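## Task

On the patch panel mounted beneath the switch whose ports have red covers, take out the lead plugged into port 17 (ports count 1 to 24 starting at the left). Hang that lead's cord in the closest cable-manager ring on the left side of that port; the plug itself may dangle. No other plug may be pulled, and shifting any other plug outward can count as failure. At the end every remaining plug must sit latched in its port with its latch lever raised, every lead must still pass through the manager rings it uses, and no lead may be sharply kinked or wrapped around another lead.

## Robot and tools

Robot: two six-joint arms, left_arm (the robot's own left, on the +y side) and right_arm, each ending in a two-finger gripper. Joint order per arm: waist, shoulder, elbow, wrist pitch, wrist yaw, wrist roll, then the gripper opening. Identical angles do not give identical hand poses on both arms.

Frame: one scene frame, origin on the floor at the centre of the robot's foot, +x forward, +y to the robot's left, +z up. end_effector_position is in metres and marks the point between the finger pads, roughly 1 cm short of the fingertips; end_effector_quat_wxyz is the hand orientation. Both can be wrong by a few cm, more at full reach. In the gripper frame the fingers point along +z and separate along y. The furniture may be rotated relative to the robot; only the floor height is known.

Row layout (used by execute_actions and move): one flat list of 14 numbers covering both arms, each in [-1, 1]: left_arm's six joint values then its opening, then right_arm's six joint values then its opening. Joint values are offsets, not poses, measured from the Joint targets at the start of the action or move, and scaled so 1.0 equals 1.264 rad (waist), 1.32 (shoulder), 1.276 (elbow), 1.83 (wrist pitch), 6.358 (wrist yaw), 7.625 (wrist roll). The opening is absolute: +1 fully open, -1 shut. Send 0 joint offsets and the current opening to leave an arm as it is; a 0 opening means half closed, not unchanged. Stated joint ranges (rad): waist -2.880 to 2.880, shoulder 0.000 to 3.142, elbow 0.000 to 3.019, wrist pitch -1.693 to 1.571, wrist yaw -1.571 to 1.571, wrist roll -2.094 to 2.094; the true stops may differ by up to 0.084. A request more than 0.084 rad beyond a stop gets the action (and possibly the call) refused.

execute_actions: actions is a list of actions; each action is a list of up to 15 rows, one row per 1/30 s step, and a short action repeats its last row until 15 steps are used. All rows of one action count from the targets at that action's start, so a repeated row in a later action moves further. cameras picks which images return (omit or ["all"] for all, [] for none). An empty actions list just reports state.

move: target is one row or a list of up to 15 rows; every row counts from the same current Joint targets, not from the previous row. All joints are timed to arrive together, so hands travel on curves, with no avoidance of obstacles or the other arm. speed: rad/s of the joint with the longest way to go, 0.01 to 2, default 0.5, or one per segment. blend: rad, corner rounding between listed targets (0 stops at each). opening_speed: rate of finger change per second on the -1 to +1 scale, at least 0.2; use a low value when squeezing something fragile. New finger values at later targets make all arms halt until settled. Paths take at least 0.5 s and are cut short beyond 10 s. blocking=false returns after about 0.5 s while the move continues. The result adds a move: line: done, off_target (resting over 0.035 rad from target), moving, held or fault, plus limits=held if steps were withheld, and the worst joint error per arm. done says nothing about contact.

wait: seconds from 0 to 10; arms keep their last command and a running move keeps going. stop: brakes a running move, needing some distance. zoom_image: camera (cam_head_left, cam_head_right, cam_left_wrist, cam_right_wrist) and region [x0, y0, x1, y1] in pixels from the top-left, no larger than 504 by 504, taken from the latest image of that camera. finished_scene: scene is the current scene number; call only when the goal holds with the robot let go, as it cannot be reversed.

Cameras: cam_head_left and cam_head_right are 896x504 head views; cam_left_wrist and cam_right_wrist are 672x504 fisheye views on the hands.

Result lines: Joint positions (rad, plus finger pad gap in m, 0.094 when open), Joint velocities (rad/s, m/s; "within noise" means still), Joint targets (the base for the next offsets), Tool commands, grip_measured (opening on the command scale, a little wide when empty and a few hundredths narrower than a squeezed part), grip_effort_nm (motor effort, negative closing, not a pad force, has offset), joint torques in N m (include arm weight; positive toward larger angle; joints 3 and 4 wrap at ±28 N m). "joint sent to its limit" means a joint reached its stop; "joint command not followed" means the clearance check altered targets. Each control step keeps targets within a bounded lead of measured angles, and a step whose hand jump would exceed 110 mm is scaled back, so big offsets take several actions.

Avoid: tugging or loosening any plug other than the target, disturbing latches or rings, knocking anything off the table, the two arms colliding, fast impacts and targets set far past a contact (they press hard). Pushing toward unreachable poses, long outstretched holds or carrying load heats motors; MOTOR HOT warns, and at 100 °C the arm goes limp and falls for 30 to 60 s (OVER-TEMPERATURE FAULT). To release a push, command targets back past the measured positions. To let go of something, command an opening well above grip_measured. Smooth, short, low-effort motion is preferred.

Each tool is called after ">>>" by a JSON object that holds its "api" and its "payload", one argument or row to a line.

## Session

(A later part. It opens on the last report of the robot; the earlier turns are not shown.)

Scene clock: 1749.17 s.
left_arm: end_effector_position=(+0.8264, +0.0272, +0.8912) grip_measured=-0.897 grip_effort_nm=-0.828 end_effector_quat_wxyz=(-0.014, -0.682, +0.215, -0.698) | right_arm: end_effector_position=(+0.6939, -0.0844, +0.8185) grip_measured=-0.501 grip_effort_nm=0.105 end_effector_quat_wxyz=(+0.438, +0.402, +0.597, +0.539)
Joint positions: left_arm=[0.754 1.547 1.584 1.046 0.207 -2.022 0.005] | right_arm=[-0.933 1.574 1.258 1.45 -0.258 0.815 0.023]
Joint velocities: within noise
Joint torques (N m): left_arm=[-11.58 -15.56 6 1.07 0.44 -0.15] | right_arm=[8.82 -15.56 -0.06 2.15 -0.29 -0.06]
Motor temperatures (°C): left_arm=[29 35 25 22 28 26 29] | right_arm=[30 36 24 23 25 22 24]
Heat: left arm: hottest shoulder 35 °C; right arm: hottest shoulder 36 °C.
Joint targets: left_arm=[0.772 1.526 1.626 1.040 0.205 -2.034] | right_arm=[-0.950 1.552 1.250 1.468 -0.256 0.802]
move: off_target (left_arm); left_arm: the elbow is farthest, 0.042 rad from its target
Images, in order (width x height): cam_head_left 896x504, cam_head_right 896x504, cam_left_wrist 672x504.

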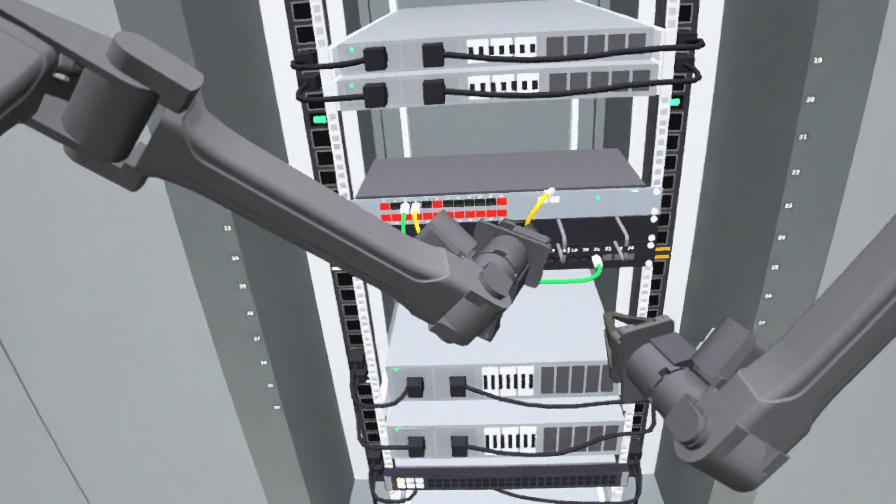

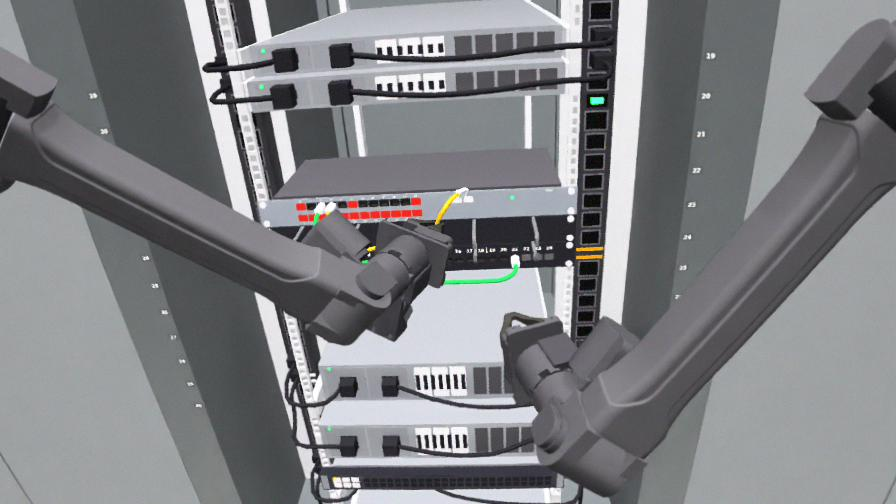

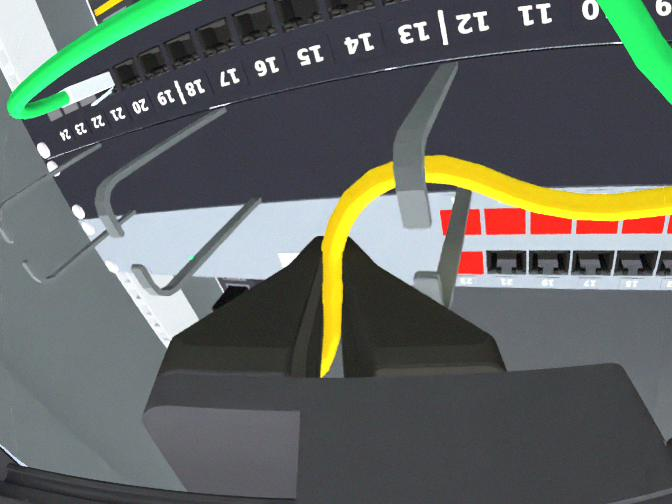

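>>> {"api": "move", "payload": {
  "target": [0.0174,0.0644,0.0306,0.0126,0,0,-0.9,0,0,0,0,0,0,-0.5],
  "speed": 0.1,
  "cameras": ["cam_head_left","cam_head_right","cam_left_wrist"]
}}

>>> {"api": "zoom_image", "payload": {
  "camera": "cam_head_left",
  "region": [420, 180, 640, 300]
}}

>>> {"api": "zoom_image", "payload": {
  "camera": "cam_left_wrist",
  "region": [300, 50, 600, 290]
}}

Scene clock: 1771.13 s.
left_arm: end_effector_position=(+0.8323, +0.0246, +0.8804) grip_measured=-0.898 grip_effort_nm=-0.847 end_effector_quat_wxyz=(-0.006, -0.681, +0.214, -0.700) | right_arm: end_effector_position=(+0.6939, -0.0844, +0.8185) grip_measured=-0.501 grip_effort_nm=0.100 end_effector_quat_wxyz=(+0.438, +0.402, +0.597, +0.539)
Joint positions: left_arm=[0.764 1.583 1.631 1.049 0.207 -2.024 0.005] | right_arm=[-0.933 1.574 1.258 1.45 -0.258 0.815 0.023]
Joint velocities: left_arm=[-0.005 0.005 -0.012 -0.032 -0.022 -0.022 -0.004] | right_arm=[within noise]
Joint torques (N m): left_arm=[-10.75 -12.51 5.57 1.89 0.43 -0.13] | right_arm=[8.82 -15.5 -0.08 2.19 -0.28 -0.05]
Motor temperatures (°C): left_arm=[29 35 26 22 27 26 29] | right_arm=[30 36 24 23 25 22 24]
Heat: left arm: hottest shoulder 35 °C; right arm: hottest shoulder 36 °C.
Joint targets: left_arm=[0.794 1.611 1.665 1.064 0.205 -2.034] | right_arm=[-0.950 1.552 1.250 1.468 -0.256 0.802]
move: done
Images, in order (width x height): cam_head_left 896x504, cam_head_right 896x504, cam_left_wrist 672x504.

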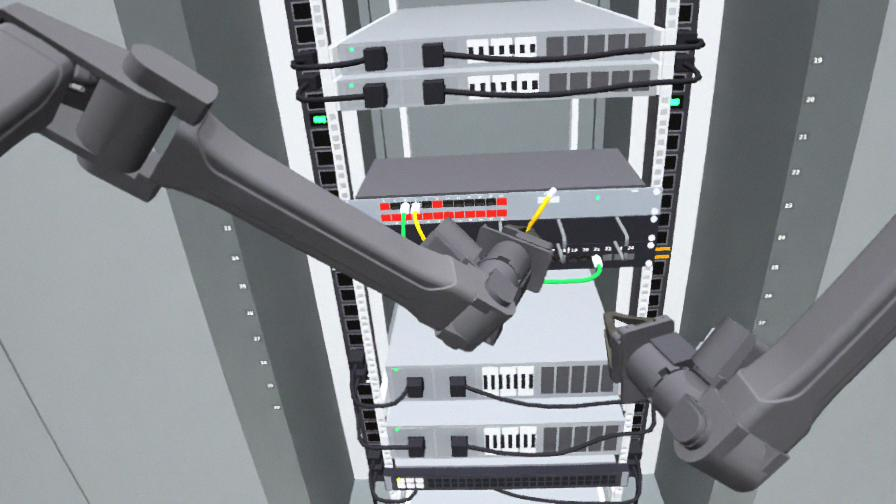

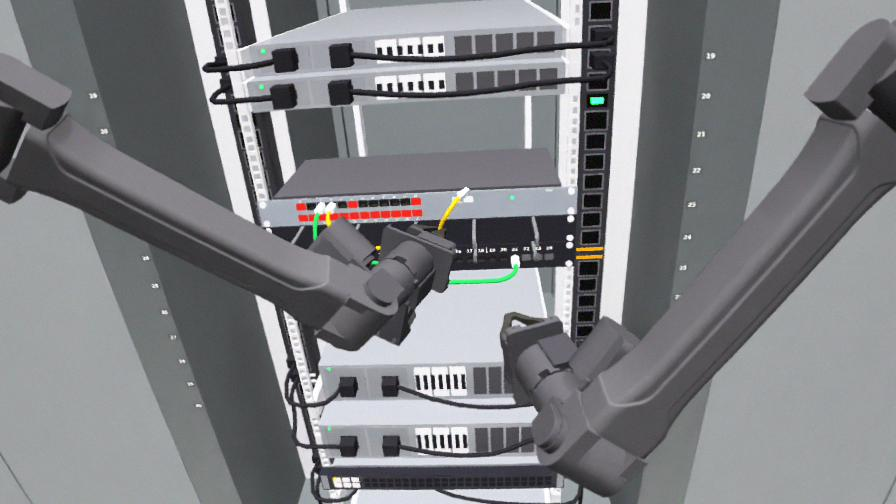

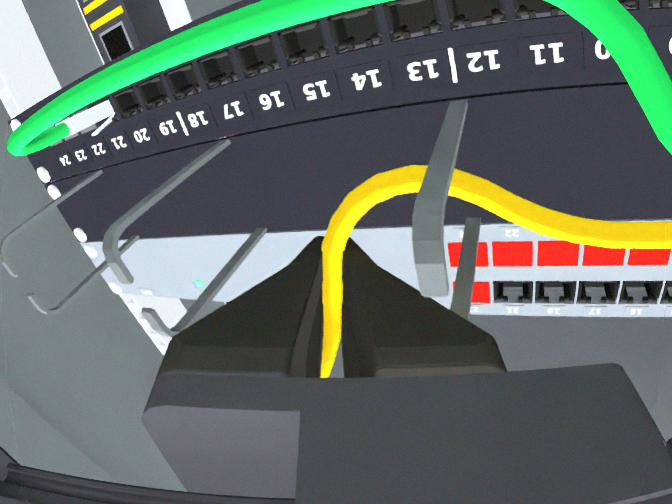

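Scaled by 2.291 from the camera's 896x504 image, which has a finer 1280x720 frame.

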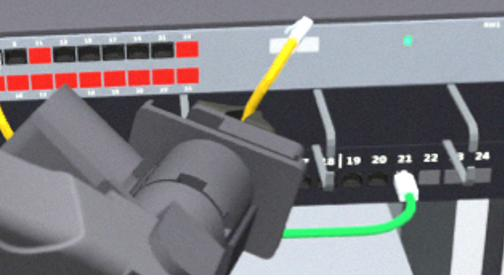

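Scaled by 1.680 from the camera's 672x504 image, which has a finer 960x720 frame.

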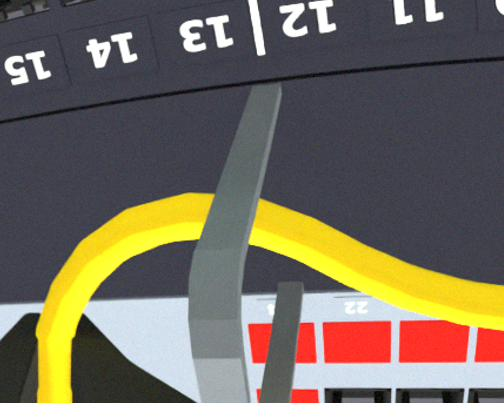

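>>> {"api": "move", "payload": {
  "target": [0.0182,0.0049,-0.0627,0.0443,0.0027,0,-0.9,0,0,0,0,0,0,-0.5],
  "speed": 0.12,
  "cameras": ["cam_head_left","cam_head_right","cam_left_wrist"]
}}

>>> {"api": "zoom_image", "payload": {
  "camera": "cam_left_wrist",
  "region": [300, 50, 600, 290]
}}

Scene clock: 1809.03 s.
left_arm: end_effector_position=(+0.8187, +0.0324, +0.8767) grip_measured=-0.899 grip_effort_nm=-0.886 end_effector_quat_wxyz=(+0.011, -0.670, +0.212, -0.712) | right_arm: end_effector_position=(+0.6939, -0.0844, +0.8185) grip_measured=-0.501 grip_effort_nm=0.100 end_effector_quat_wxyz=(+0.438, +0.402, +0.597, +0.539)
Joint positions: left_arm=[0.782 1.59 1.596 1.135 0.222 -2.024 0.005] | right_arm=[-0.933 1.574 1.258 1.45 -0.258 0.815 0.023]
Joint velocities: within noise
Joint torques (N m): left_arm=[-10.05 -12.22 2.02 1.68 0.5 -0.13] | right_arm=[8.64 -15.79 -0.05 2.25 -0.28 -0.05]
Motor temperatures (°C): left_arm=[28 34 26 22 27 26 30] | right_arm=[30 36 24 23 25 22 24]
Heat: left arm: hottest shoulder 34 °C; right arm: hottest shoulder 36 °C.
Joint targets: left_arm=[0.817 1.618 1.585 1.145 0.222 -2.034] | right_arm=[-0.950 1.552 1.250 1.468 -0.256 0.802]
move: done
Images, in order (width x height): cam_head_left 896x504, cam_head_right 896x504, cam_left_wrist 672x504.

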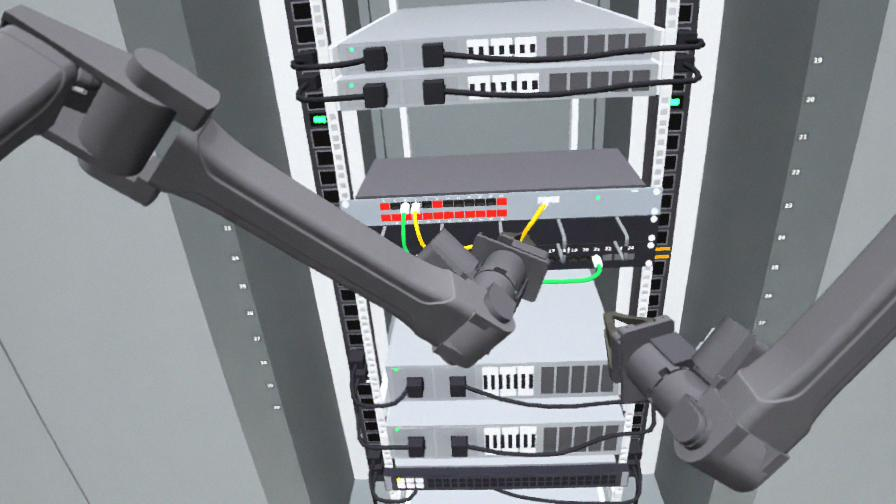

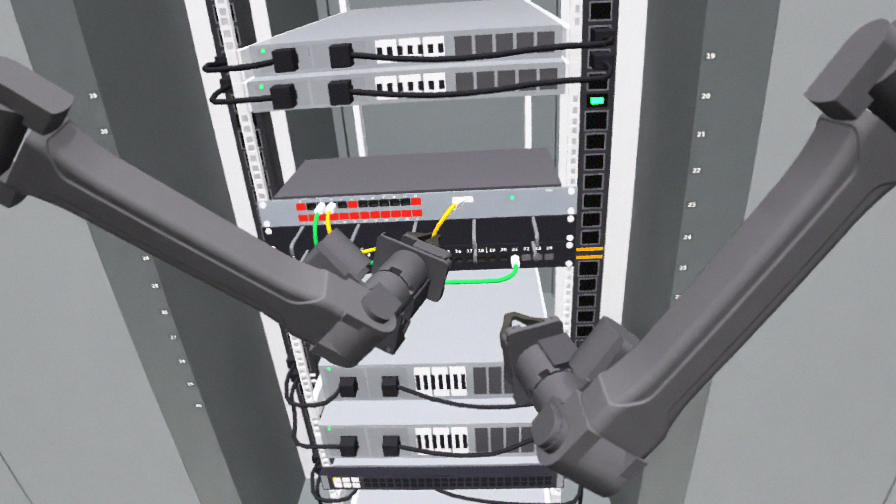

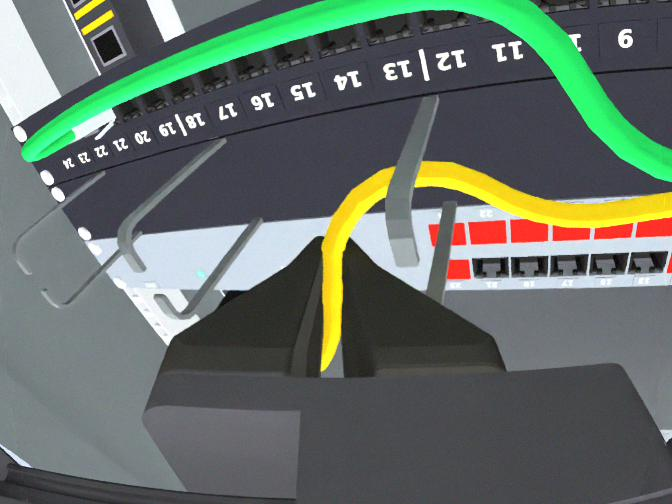

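Scaled by 1.680 from the camera's 672x504 image, which has a finer 960x720 frame.

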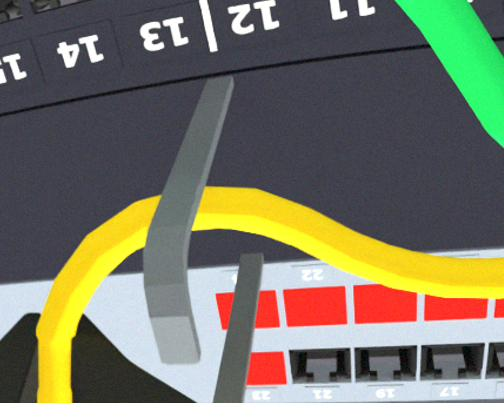

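>>> {"api": "move", "payload": {
  "target": [0.0142,-0.04,-0.0603,0.0361,0.0006,0,-0.9,0,0,0,0,0,0,-0.5],
  "speed": 0.12,
  "cameras": ["cam_head_left","cam_head_right","cam_left_wrist"]
}}

>>> {"api": "zoom_image", "payload": {
  "camera": "cam_left_wrist",
  "region": [300, 50, 600, 290]
}}

Scene clock: 1823.80 s.
left_arm: end_effector_position=(+0.7973, +0.0386, +0.8763) grip_measured=-0.895 grip_effort_nm=-0.794 end_effector_quat_wxyz=(+0.016, -0.666, +0.214, -0.714) | right_arm: end_effector_position=(+0.6939, -0.0844, +0.8185) grip_measured=-0.501 grip_effort_nm=0.100 end_effector_quat_wxyz=(+0.438, +0.402, +0.597, +0.539)
Joint positions: left_arm=[0.793 1.572 1.521 1.201 0.231 -2.024 0.005] | right_arm=[-0.933 1.574 1.258 1.45 -0.258 0.815 0.023]
Joint velocities: within noise
Joint torques (N m): left_arm=[-9 -14.45 1.42 1.69 0.3 -0.13] | right_arm=[9.05 -15.74 -0.02 2.19 -0.3 -0.04]
Motor temperatures (°C): left_arm=[28 34 26 22 27 26 30] | right_arm=[30 36 24 23 25 22 24]
Heat: left arm: hottest shoulder 34 °C; right arm: hottest shoulder 36 °C.
Joint targets: left_arm=[0.835 1.565 1.508 1.211 0.226 -2.034] | right_arm=[-0.950 1.552 1.250 1.468 -0.256 0.802]
move: off_target (left_arm); left_arm: the waist is farthest, 0.042 rad from its target
Images, in order (width x height): cam_head_left 896x504, cam_head_right 896x504, cam_left_wrist 672x504.

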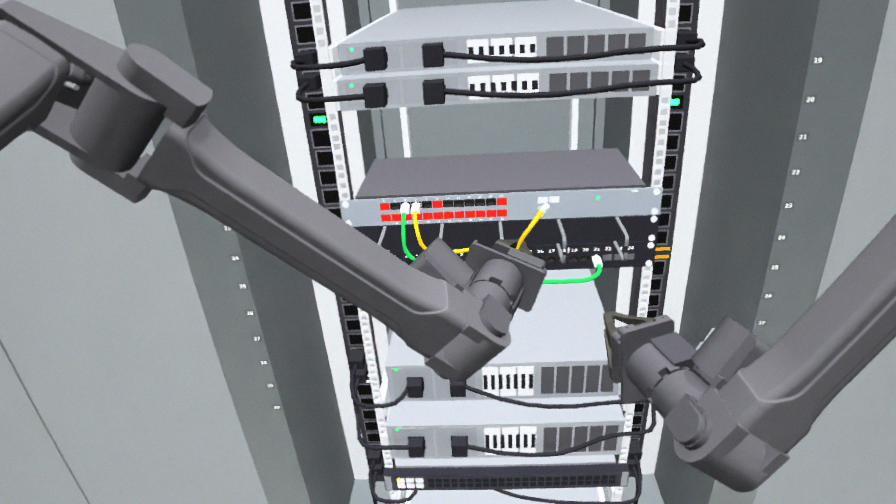

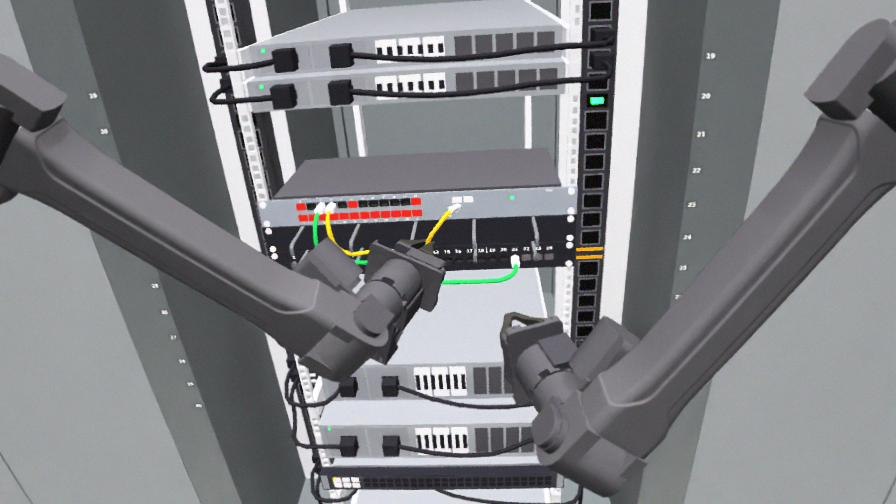

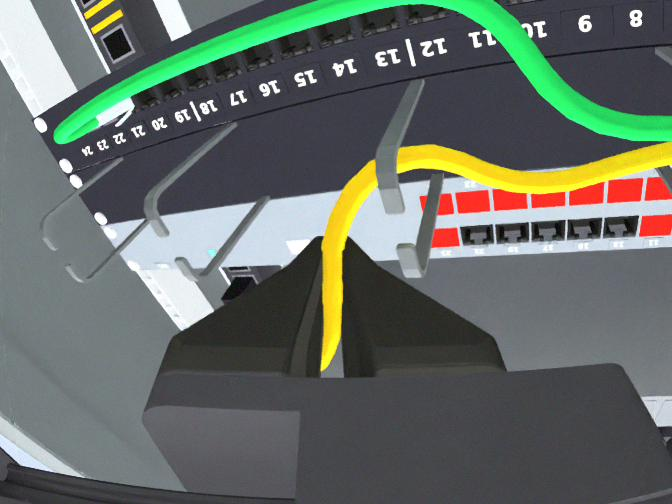

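Scaled by 1.680 from the camera's 672x504 image, which has a finer 960x720 frame.

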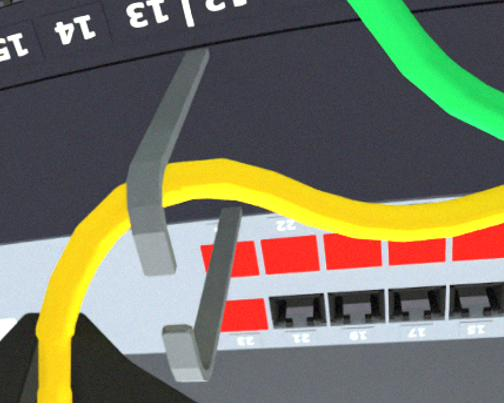

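>>> {"api": "move", "payload": {
  "target": [0.008,-0.012,-0.0862,0.0503,0.0003,0,-0.9,0,0,0,0,0,0,-0.5],
  "speed": 0.12,
  "cameras": ["cam_head_left","cam_head_right","cam_left_wrist"]
}}

>>> {"api": "zoom_image", "payload": {
  "camera": "cam_left_wrist",
  "region": [300, 50, 600, 290]
}}

>>> {"api": "zoom_image", "payload": {
  "camera": "cam_head_left",
  "region": [420, 180, 640, 300]
}}

Scene clock: 1843.23 s.
left_arm: end_effector_position=(+0.7679, +0.0476, +0.8751) grip_measured=-0.896 grip_effort_nm=-0.628 end_effector_quat_wxyz=(+0.023, -0.666, +0.216, -0.714) | right_arm: end_effector_position=(+0.6939, -0.0844, +0.8185) grip_measured=-0.501 grip_effort_nm=0.105 end_effector_quat_wxyz=(+0.438, +0.402, +0.597, +0.539)
Joint positions: left_arm=[0.807 1.551 1.423 1.287 0.232 -2.024 0.005] | right_arm=[-0.933 1.574 1.258 1.45 -0.258 0.815 0.023]
Joint velocities: left_arm=[0.005 -0.005 -0.007 -0.022 0.022 -0.081 0.013] | right_arm=[within noise]
Joint torques (N m): left_arm=[-9 -13.68 0.23 2.07 0.37 -0.13] | right_arm=[8.76 -15.21 0.02 2.19 -0.3 -0.05]
Motor temperatures (°C): left_arm=[28 36 25 22 27 26 30] | right_arm=[30 36 24 23 25 22 24]
Heat: left arm: hottest shoulder 36 °C; right arm: hottest shoulder 36 °C.
Joint targets: left_arm=[0.845 1.549 1.398 1.303 0.228 -2.034] | right_arm=[-0.950 1.552 1.250 1.468 -0.256 0.802]
move: off_target (left_arm); left_arm: the waist is farthest, 0.038 rad from its target
Images, in order (width x height): cam_head_left 896x504, cam_head_right 896x504, cam_left_wrist 672x504.

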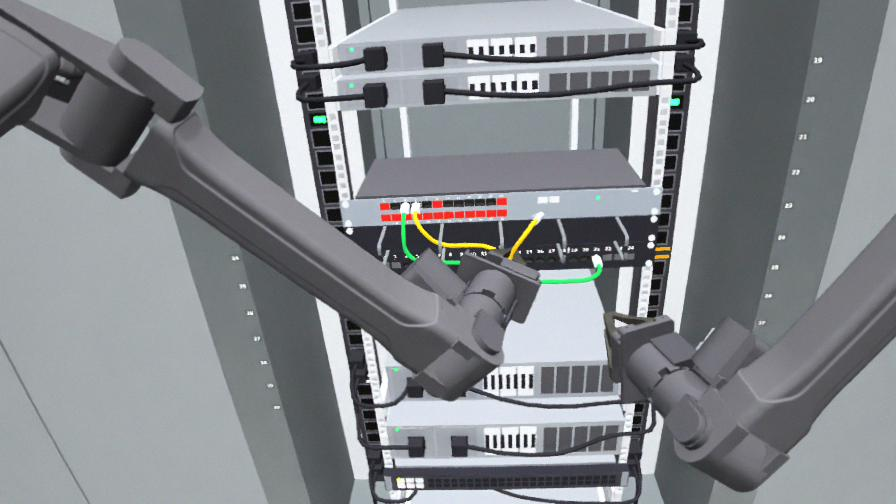

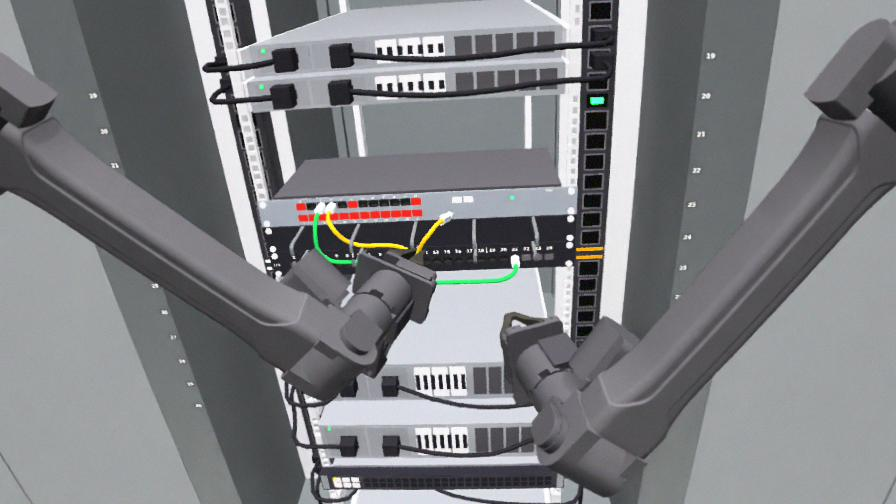

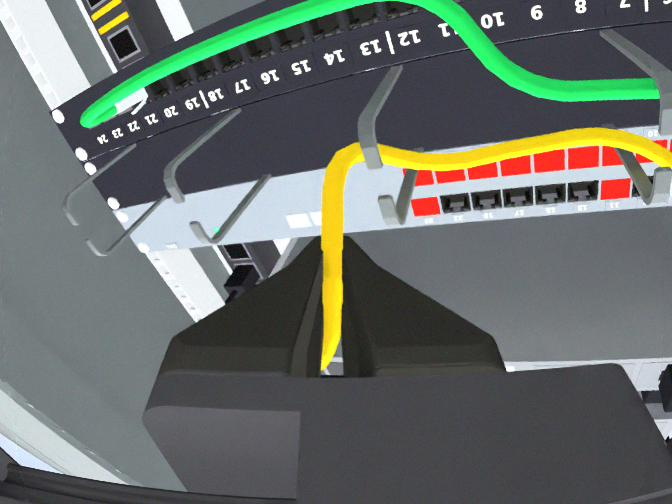

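Scaled by 1.680 from the camera's 672x504 image, which has a finer 960x720 frame.

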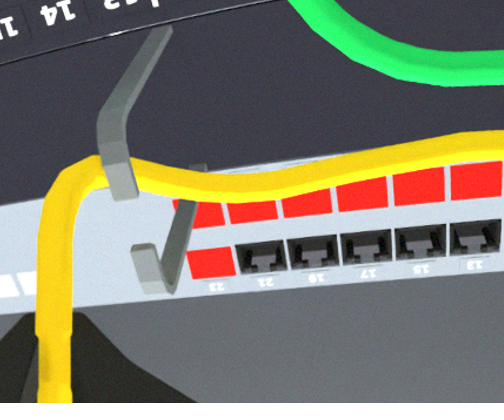

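Scaled by 2.291 from the camera's 896x504 image, which has a finer 1280x720 frame.

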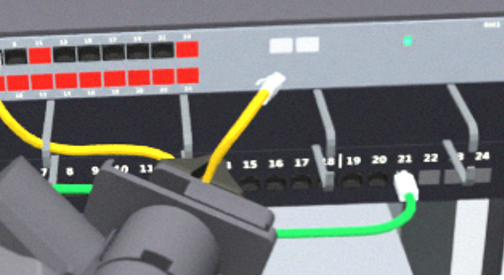

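>>> {"api": "zoom_image", "payload": {
  "camera": "cam_left_wrist",
  "region": [560, 80, 672, 230]
}}

>>> {"api": "zoom_image", "payload": {
  "camera": "cam_head_left",
  "region": [410, 210, 500, 280]
}}

>>> {"api": "zoom_image", "payload": {
  "camera": "cam_head_right",
  "region": [320, 210, 440, 280]
}}

Scaled by 3.360 from the camera's 672x504 image, which has a finer 960x720 frame.

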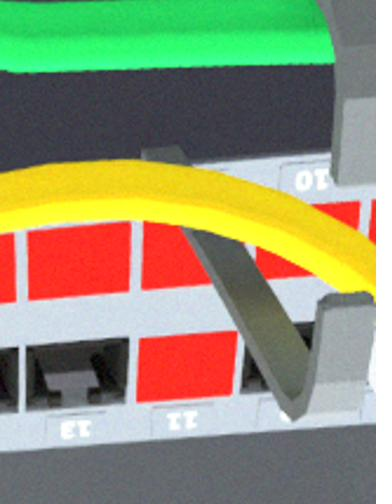

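Scaled by 5.600 from the camera's 896x504 image, which has a finer 1280x720 frame.

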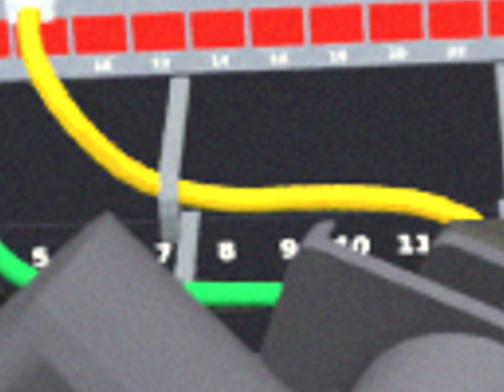

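Scaled by 4.200 from the camera's 896x504 image, which has a finer 1280x720 frame.

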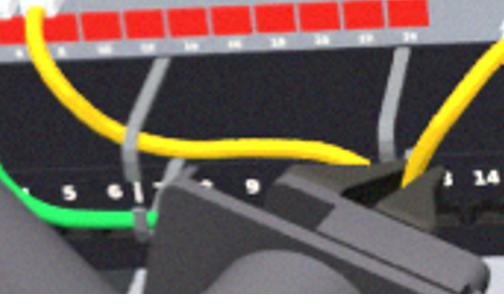

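>>> {"api": "move", "payload": {
  "target": [0.012,0.0477,0.072,-0.019,0,0.06,-0.9,0,0,0,0,0,0,-0.5],
  "speed": 0.15,
  "cameras": ["cam_head_left","cam_head_right","cam_left_wrist"]
}}

>>> {"api": "zoom_image", "payload": {
  "camera": "cam_left_wrist",
  "region": [300, 0, 600, 240]
}}

>>> {"api": "zoom_image", "payload": {
  "camera": "cam_head_left",
  "region": [420, 180, 640, 300]
}}

Scene clock: 1869.53 s.
left_arm: end_effector_position=(+0.7716, +0.0390, +0.8620) grip_measured=-0.897 grip_effort_nm=-0.799 end_effector_quat_wxyz=(+0.173, -0.603, +0.358, -0.692) | right_arm: end_effector_position=(+0.6939, -0.0844, +0.8185) grip_measured=-0.501 grip_effort_nm=0.105 end_effector_quat_wxyz=(+0.438, +0.402, +0.597, +0.539)
Joint positions: left_arm=[0.814 1.587 1.468 1.27 0.238 -1.593 0.005] | right_arm=[-0.933 1.574 1.258 1.45 -0.258 0.815 0.023]
Joint velocities: left_arm=[0.005 -0.005 0.002 -0.002 -0.037 0.007 -0.004] | right_arm=[within noise]
Joint torques (N m): left_arm=[-8.59 -11.87 3.74 1.33 0.11 0.14] | right_arm=[8.76 -15.68 -0.03 2.24 -0.29 -0.06]
Motor temperatures (°C): left_arm=[28 34 25 22 27 26 30] | right_arm=[30 36 24 23 25 22 24]
Heat: left arm: hottest shoulder 34 °C; right arm: hottest shoulder 36 °C.
Joint targets: left_arm=[0.860 1.612 1.490 1.268 0.228 -1.577] | right_arm=[-0.950 1.552 1.250 1.468 -0.256 0.802]
move: off_target (left_arm); left_arm: the waist is farthest, 0.047 rad from its target
Images, in order (width x height): cam_head_left 896x504, cam_head_right 896x504, cam_left_wrist 672x504.

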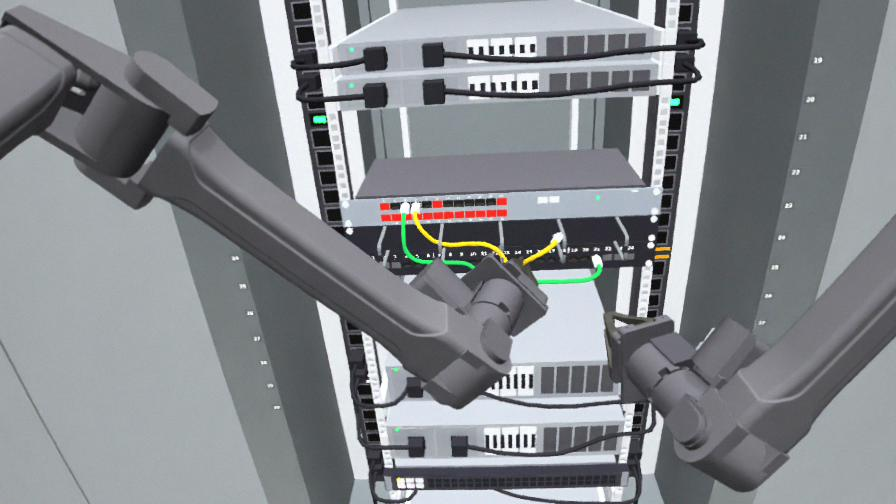

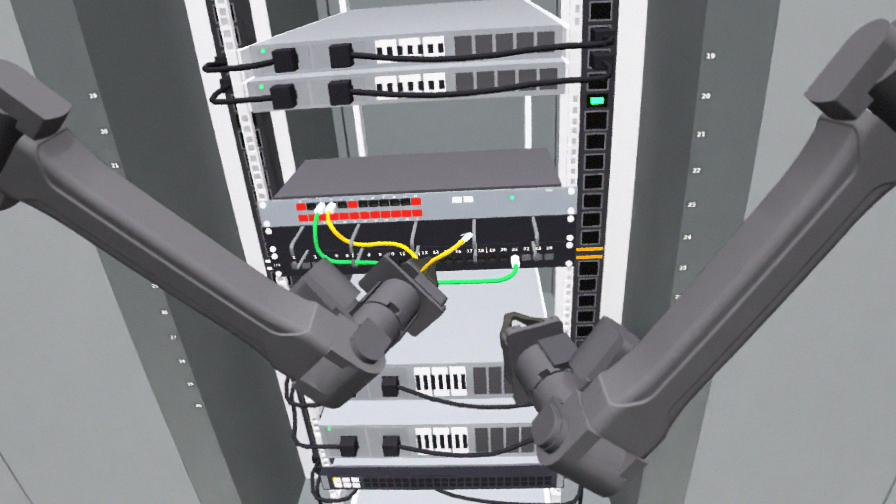

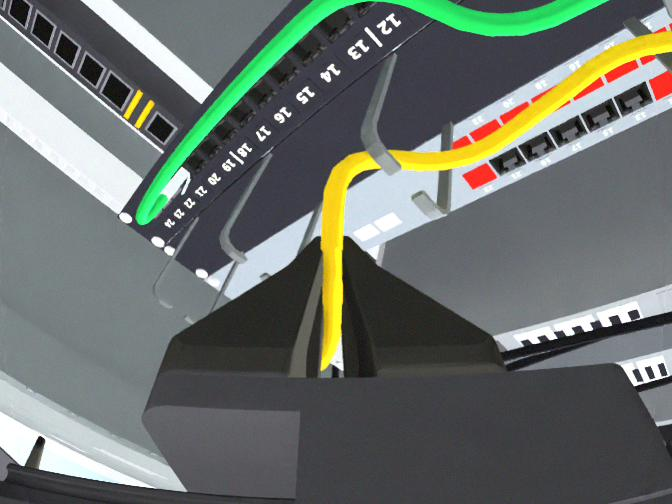

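Scaled by 1.680 from the camera's 672x504 image, which has a finer 960x720 frame.

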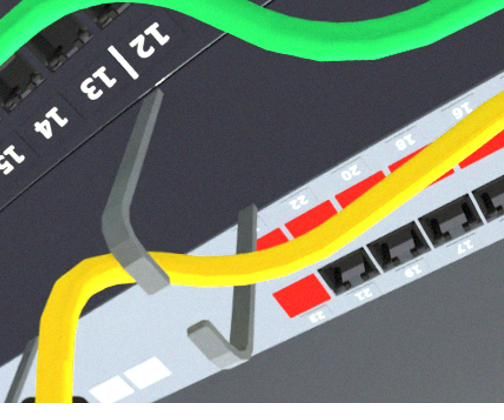

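Scaled by 2.291 from the camera's 896x504 image, which has a finer 1280x720 frame.

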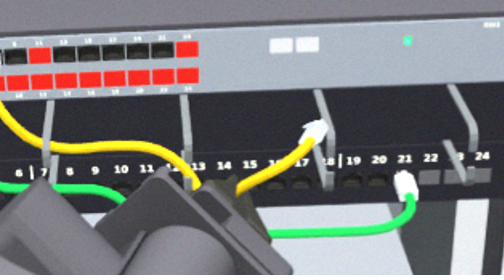

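>>> {"api": "move", "payload": {
  "target": [0.02,0.031,0.055,-0.0235,0,0,-0.9,0,0,0,0,0,0,-0.5],
  "speed": 0.12,
  "cameras": ["cam_head_left","cam_head_right","cam_left_wrist"]
}}

>>> {"api": "zoom_image", "payload": {
  "camera": "cam_left_wrist",
  "region": [300, 0, 600, 240]
}}

>>> {"api": "zoom_image", "payload": {
  "camera": "cam_head_left",
  "region": [420, 180, 640, 300]
}}

Scene clock: 1884.23 s.
left_arm: end_effector_position=(+0.7824, +0.0361, +0.8437) grip_measured=-0.895 grip_effort_nm=-0.774 end_effector_quat_wxyz=(+0.177, -0.601, +0.368, -0.687) | right_arm: end_effector_position=(+0.6939, -0.0844, +0.8185) grip_measured=-0.501 grip_effort_nm=0.110 end_effector_quat_wxyz=(+0.438, +0.402, +0.597, +0.539)
Joint positions: left_arm=[0.832 1.624 1.534 1.232 0.244 -1.587 0.005] | right_arm=[-0.933 1.574 1.258 1.45 -0.258 0.815 0.023]
Joint velocities: within noise
Joint torques (N m): left_arm=[-8.23 -12.04 4.15 1.11 -0.11 0.1] | right_arm=[8.7 -15.5 -0.03 2.26 -0.3 -0.03]
Motor temperatures (°C): left_arm=[27 34 25 22 27 26 30] | right_arm=[30 36 24 23 25 22 24]
Heat: left arm: hottest shoulder 34 °C; right arm: hottest shoulder 36 °C.
Joint targets: left_arm=[0.886 1.653 1.560 1.225 0.228 -1.577] | right_arm=[-0.950 1.552 1.250 1.468 -0.256 0.802]
move: off_target (left_arm); left_arm: the waist is farthest, 0.053 rad from its target
Images, in order (width x height): cam_head_left 896x504, cam_head_right 896x504, cam_left_wrist 672x504.

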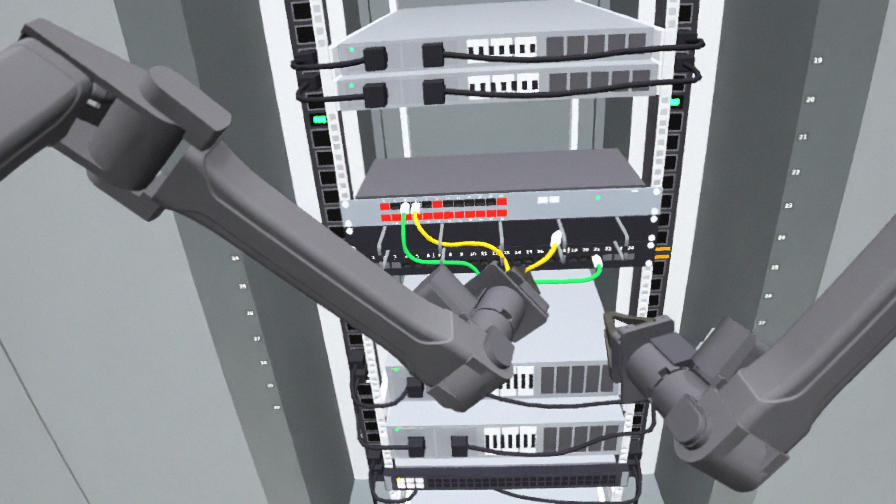

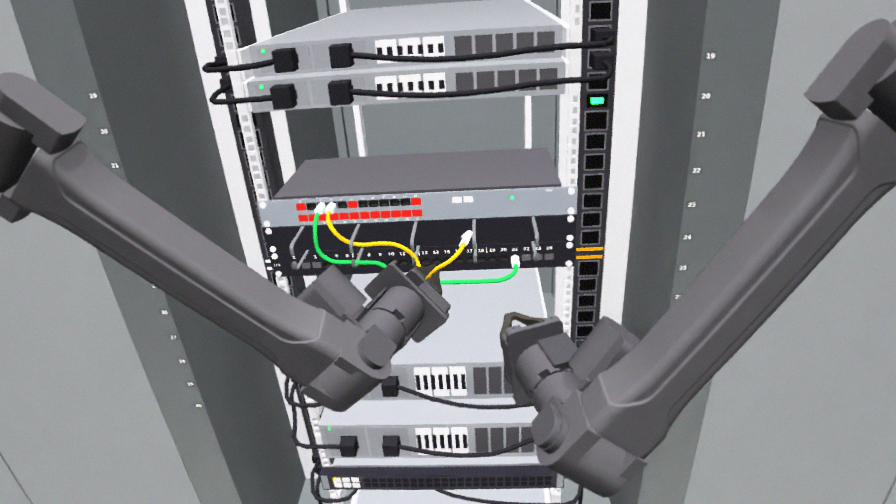

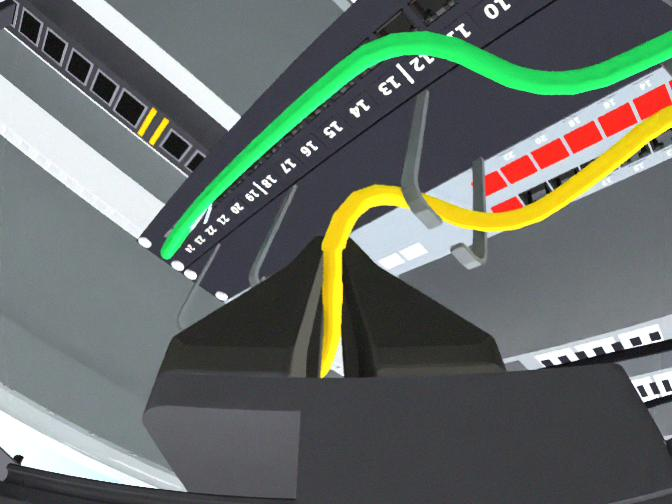

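Scaled by 1.680 from the camera's 672x504 image, which has a finer 960x720 frame.

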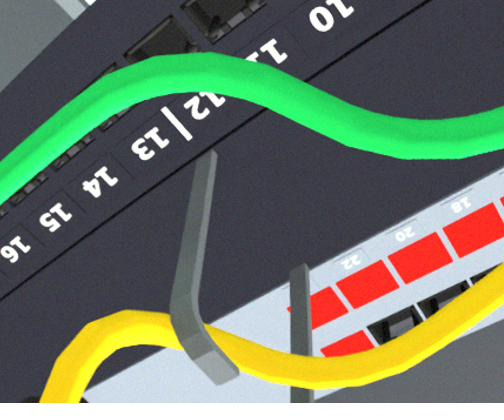

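Scaled by 2.291 from the camera's 896x504 image, which has a finer 1280x720 frame.

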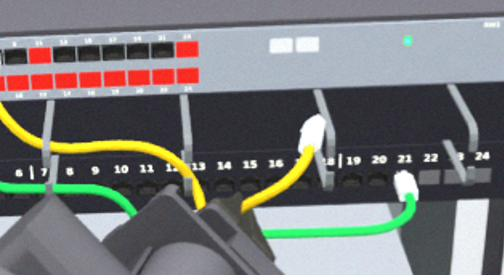

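>>> {"api": "move", "payload": {
  "target": [0.008,-0.04,-0.0666,0.0328,0,0.04,-0.9,0,0,0,0,0,0,-0.5],
  "speed": 0.12,
  "cameras": ["cam_head_left","cam_head_right","cam_left_wrist"]
}}

>>> {"api": "zoom_image", "payload": {
  "camera": "cam_left_wrist",
  "region": [300, 0, 600, 240]
}}

>>> {"api": "zoom_image", "payload": {
  "camera": "cam_head_left",
  "region": [420, 180, 640, 300]
}}

Scene clock: 1908.57 s.
left_arm: end_effector_position=(+0.7699, +0.0429, +0.8417) grip_measured=-0.895 grip_effort_nm=-0.598 end_effector_quat_wxyz=(+0.283, -0.537, +0.458, -0.649) | right_arm: end_effector_position=(+0.6939, -0.0844, +0.8185) grip_measured=-0.501 grip_effort_nm=0.100 end_effector_quat_wxyz=(+0.438, +0.402, +0.597, +0.539)
Joint positions: left_arm=[0.844 1.613 1.49 1.268 0.244 -1.283 0.005] | right_arm=[-0.933 1.574 1.258 1.45 -0.258 0.815 0.023]
Joint velocities: within noise
Joint torques (N m): left_arm=[-7.94 -14.8 0.96 2.13 -0.12 0.1] | right_arm=[8.88 -15.56 -0.06 2.21 -0.3 -0.07]
Motor temperatures (°C): left_arm=[27 35 25 22 27 26 30] | right_arm=[30 36 24 23 25 22 23]
Heat: left arm: hottest shoulder 35 °C; right arm: hottest shoulder 36 °C.
Joint targets: left_arm=[0.895 1.600 1.475 1.285 0.228 -1.272] | right_arm=[-0.950 1.552 1.250 1.468 -0.256 0.802]
move: off_target (left_arm); left_arm: the waist is farthest, 0.052 rad from its target
Images, in order (width x height): cam_head_left 896x504, cam_head_right 896x504, cam_left_wrist 672x504.

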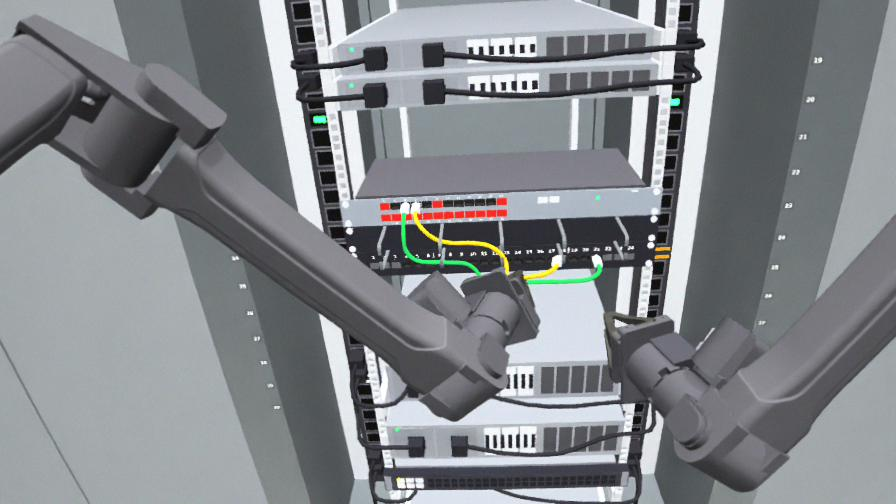

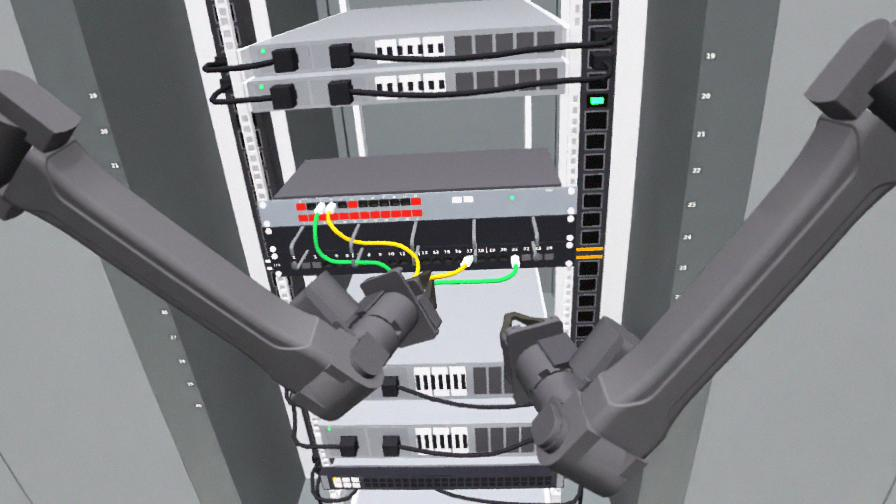

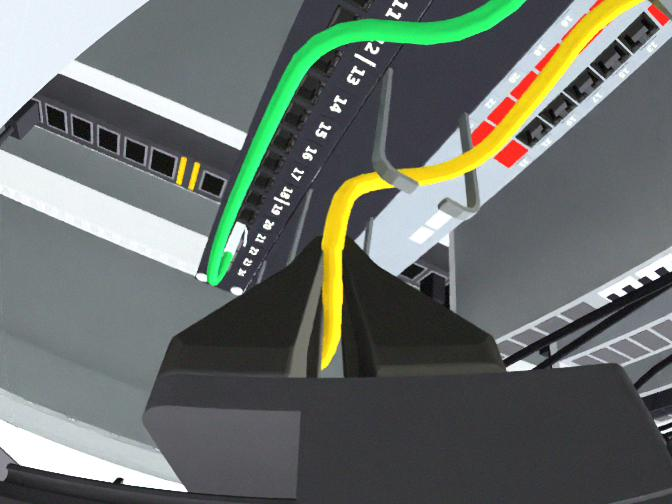

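Scaled by 1.680 from the camera's 672x504 image, which has a finer 960x720 frame.

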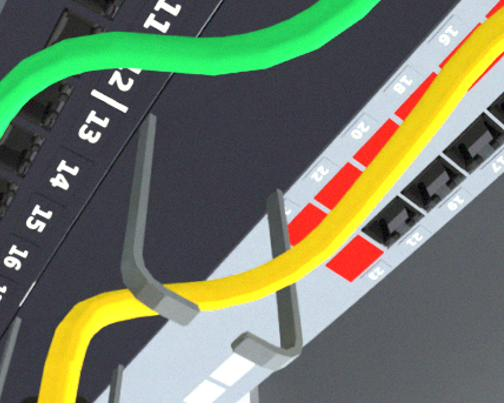

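Scaled by 2.291 from the camera's 896x504 image, which has a finer 1280x720 frame.

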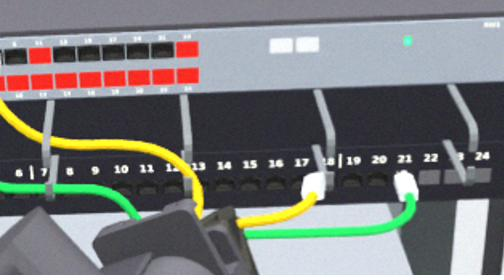

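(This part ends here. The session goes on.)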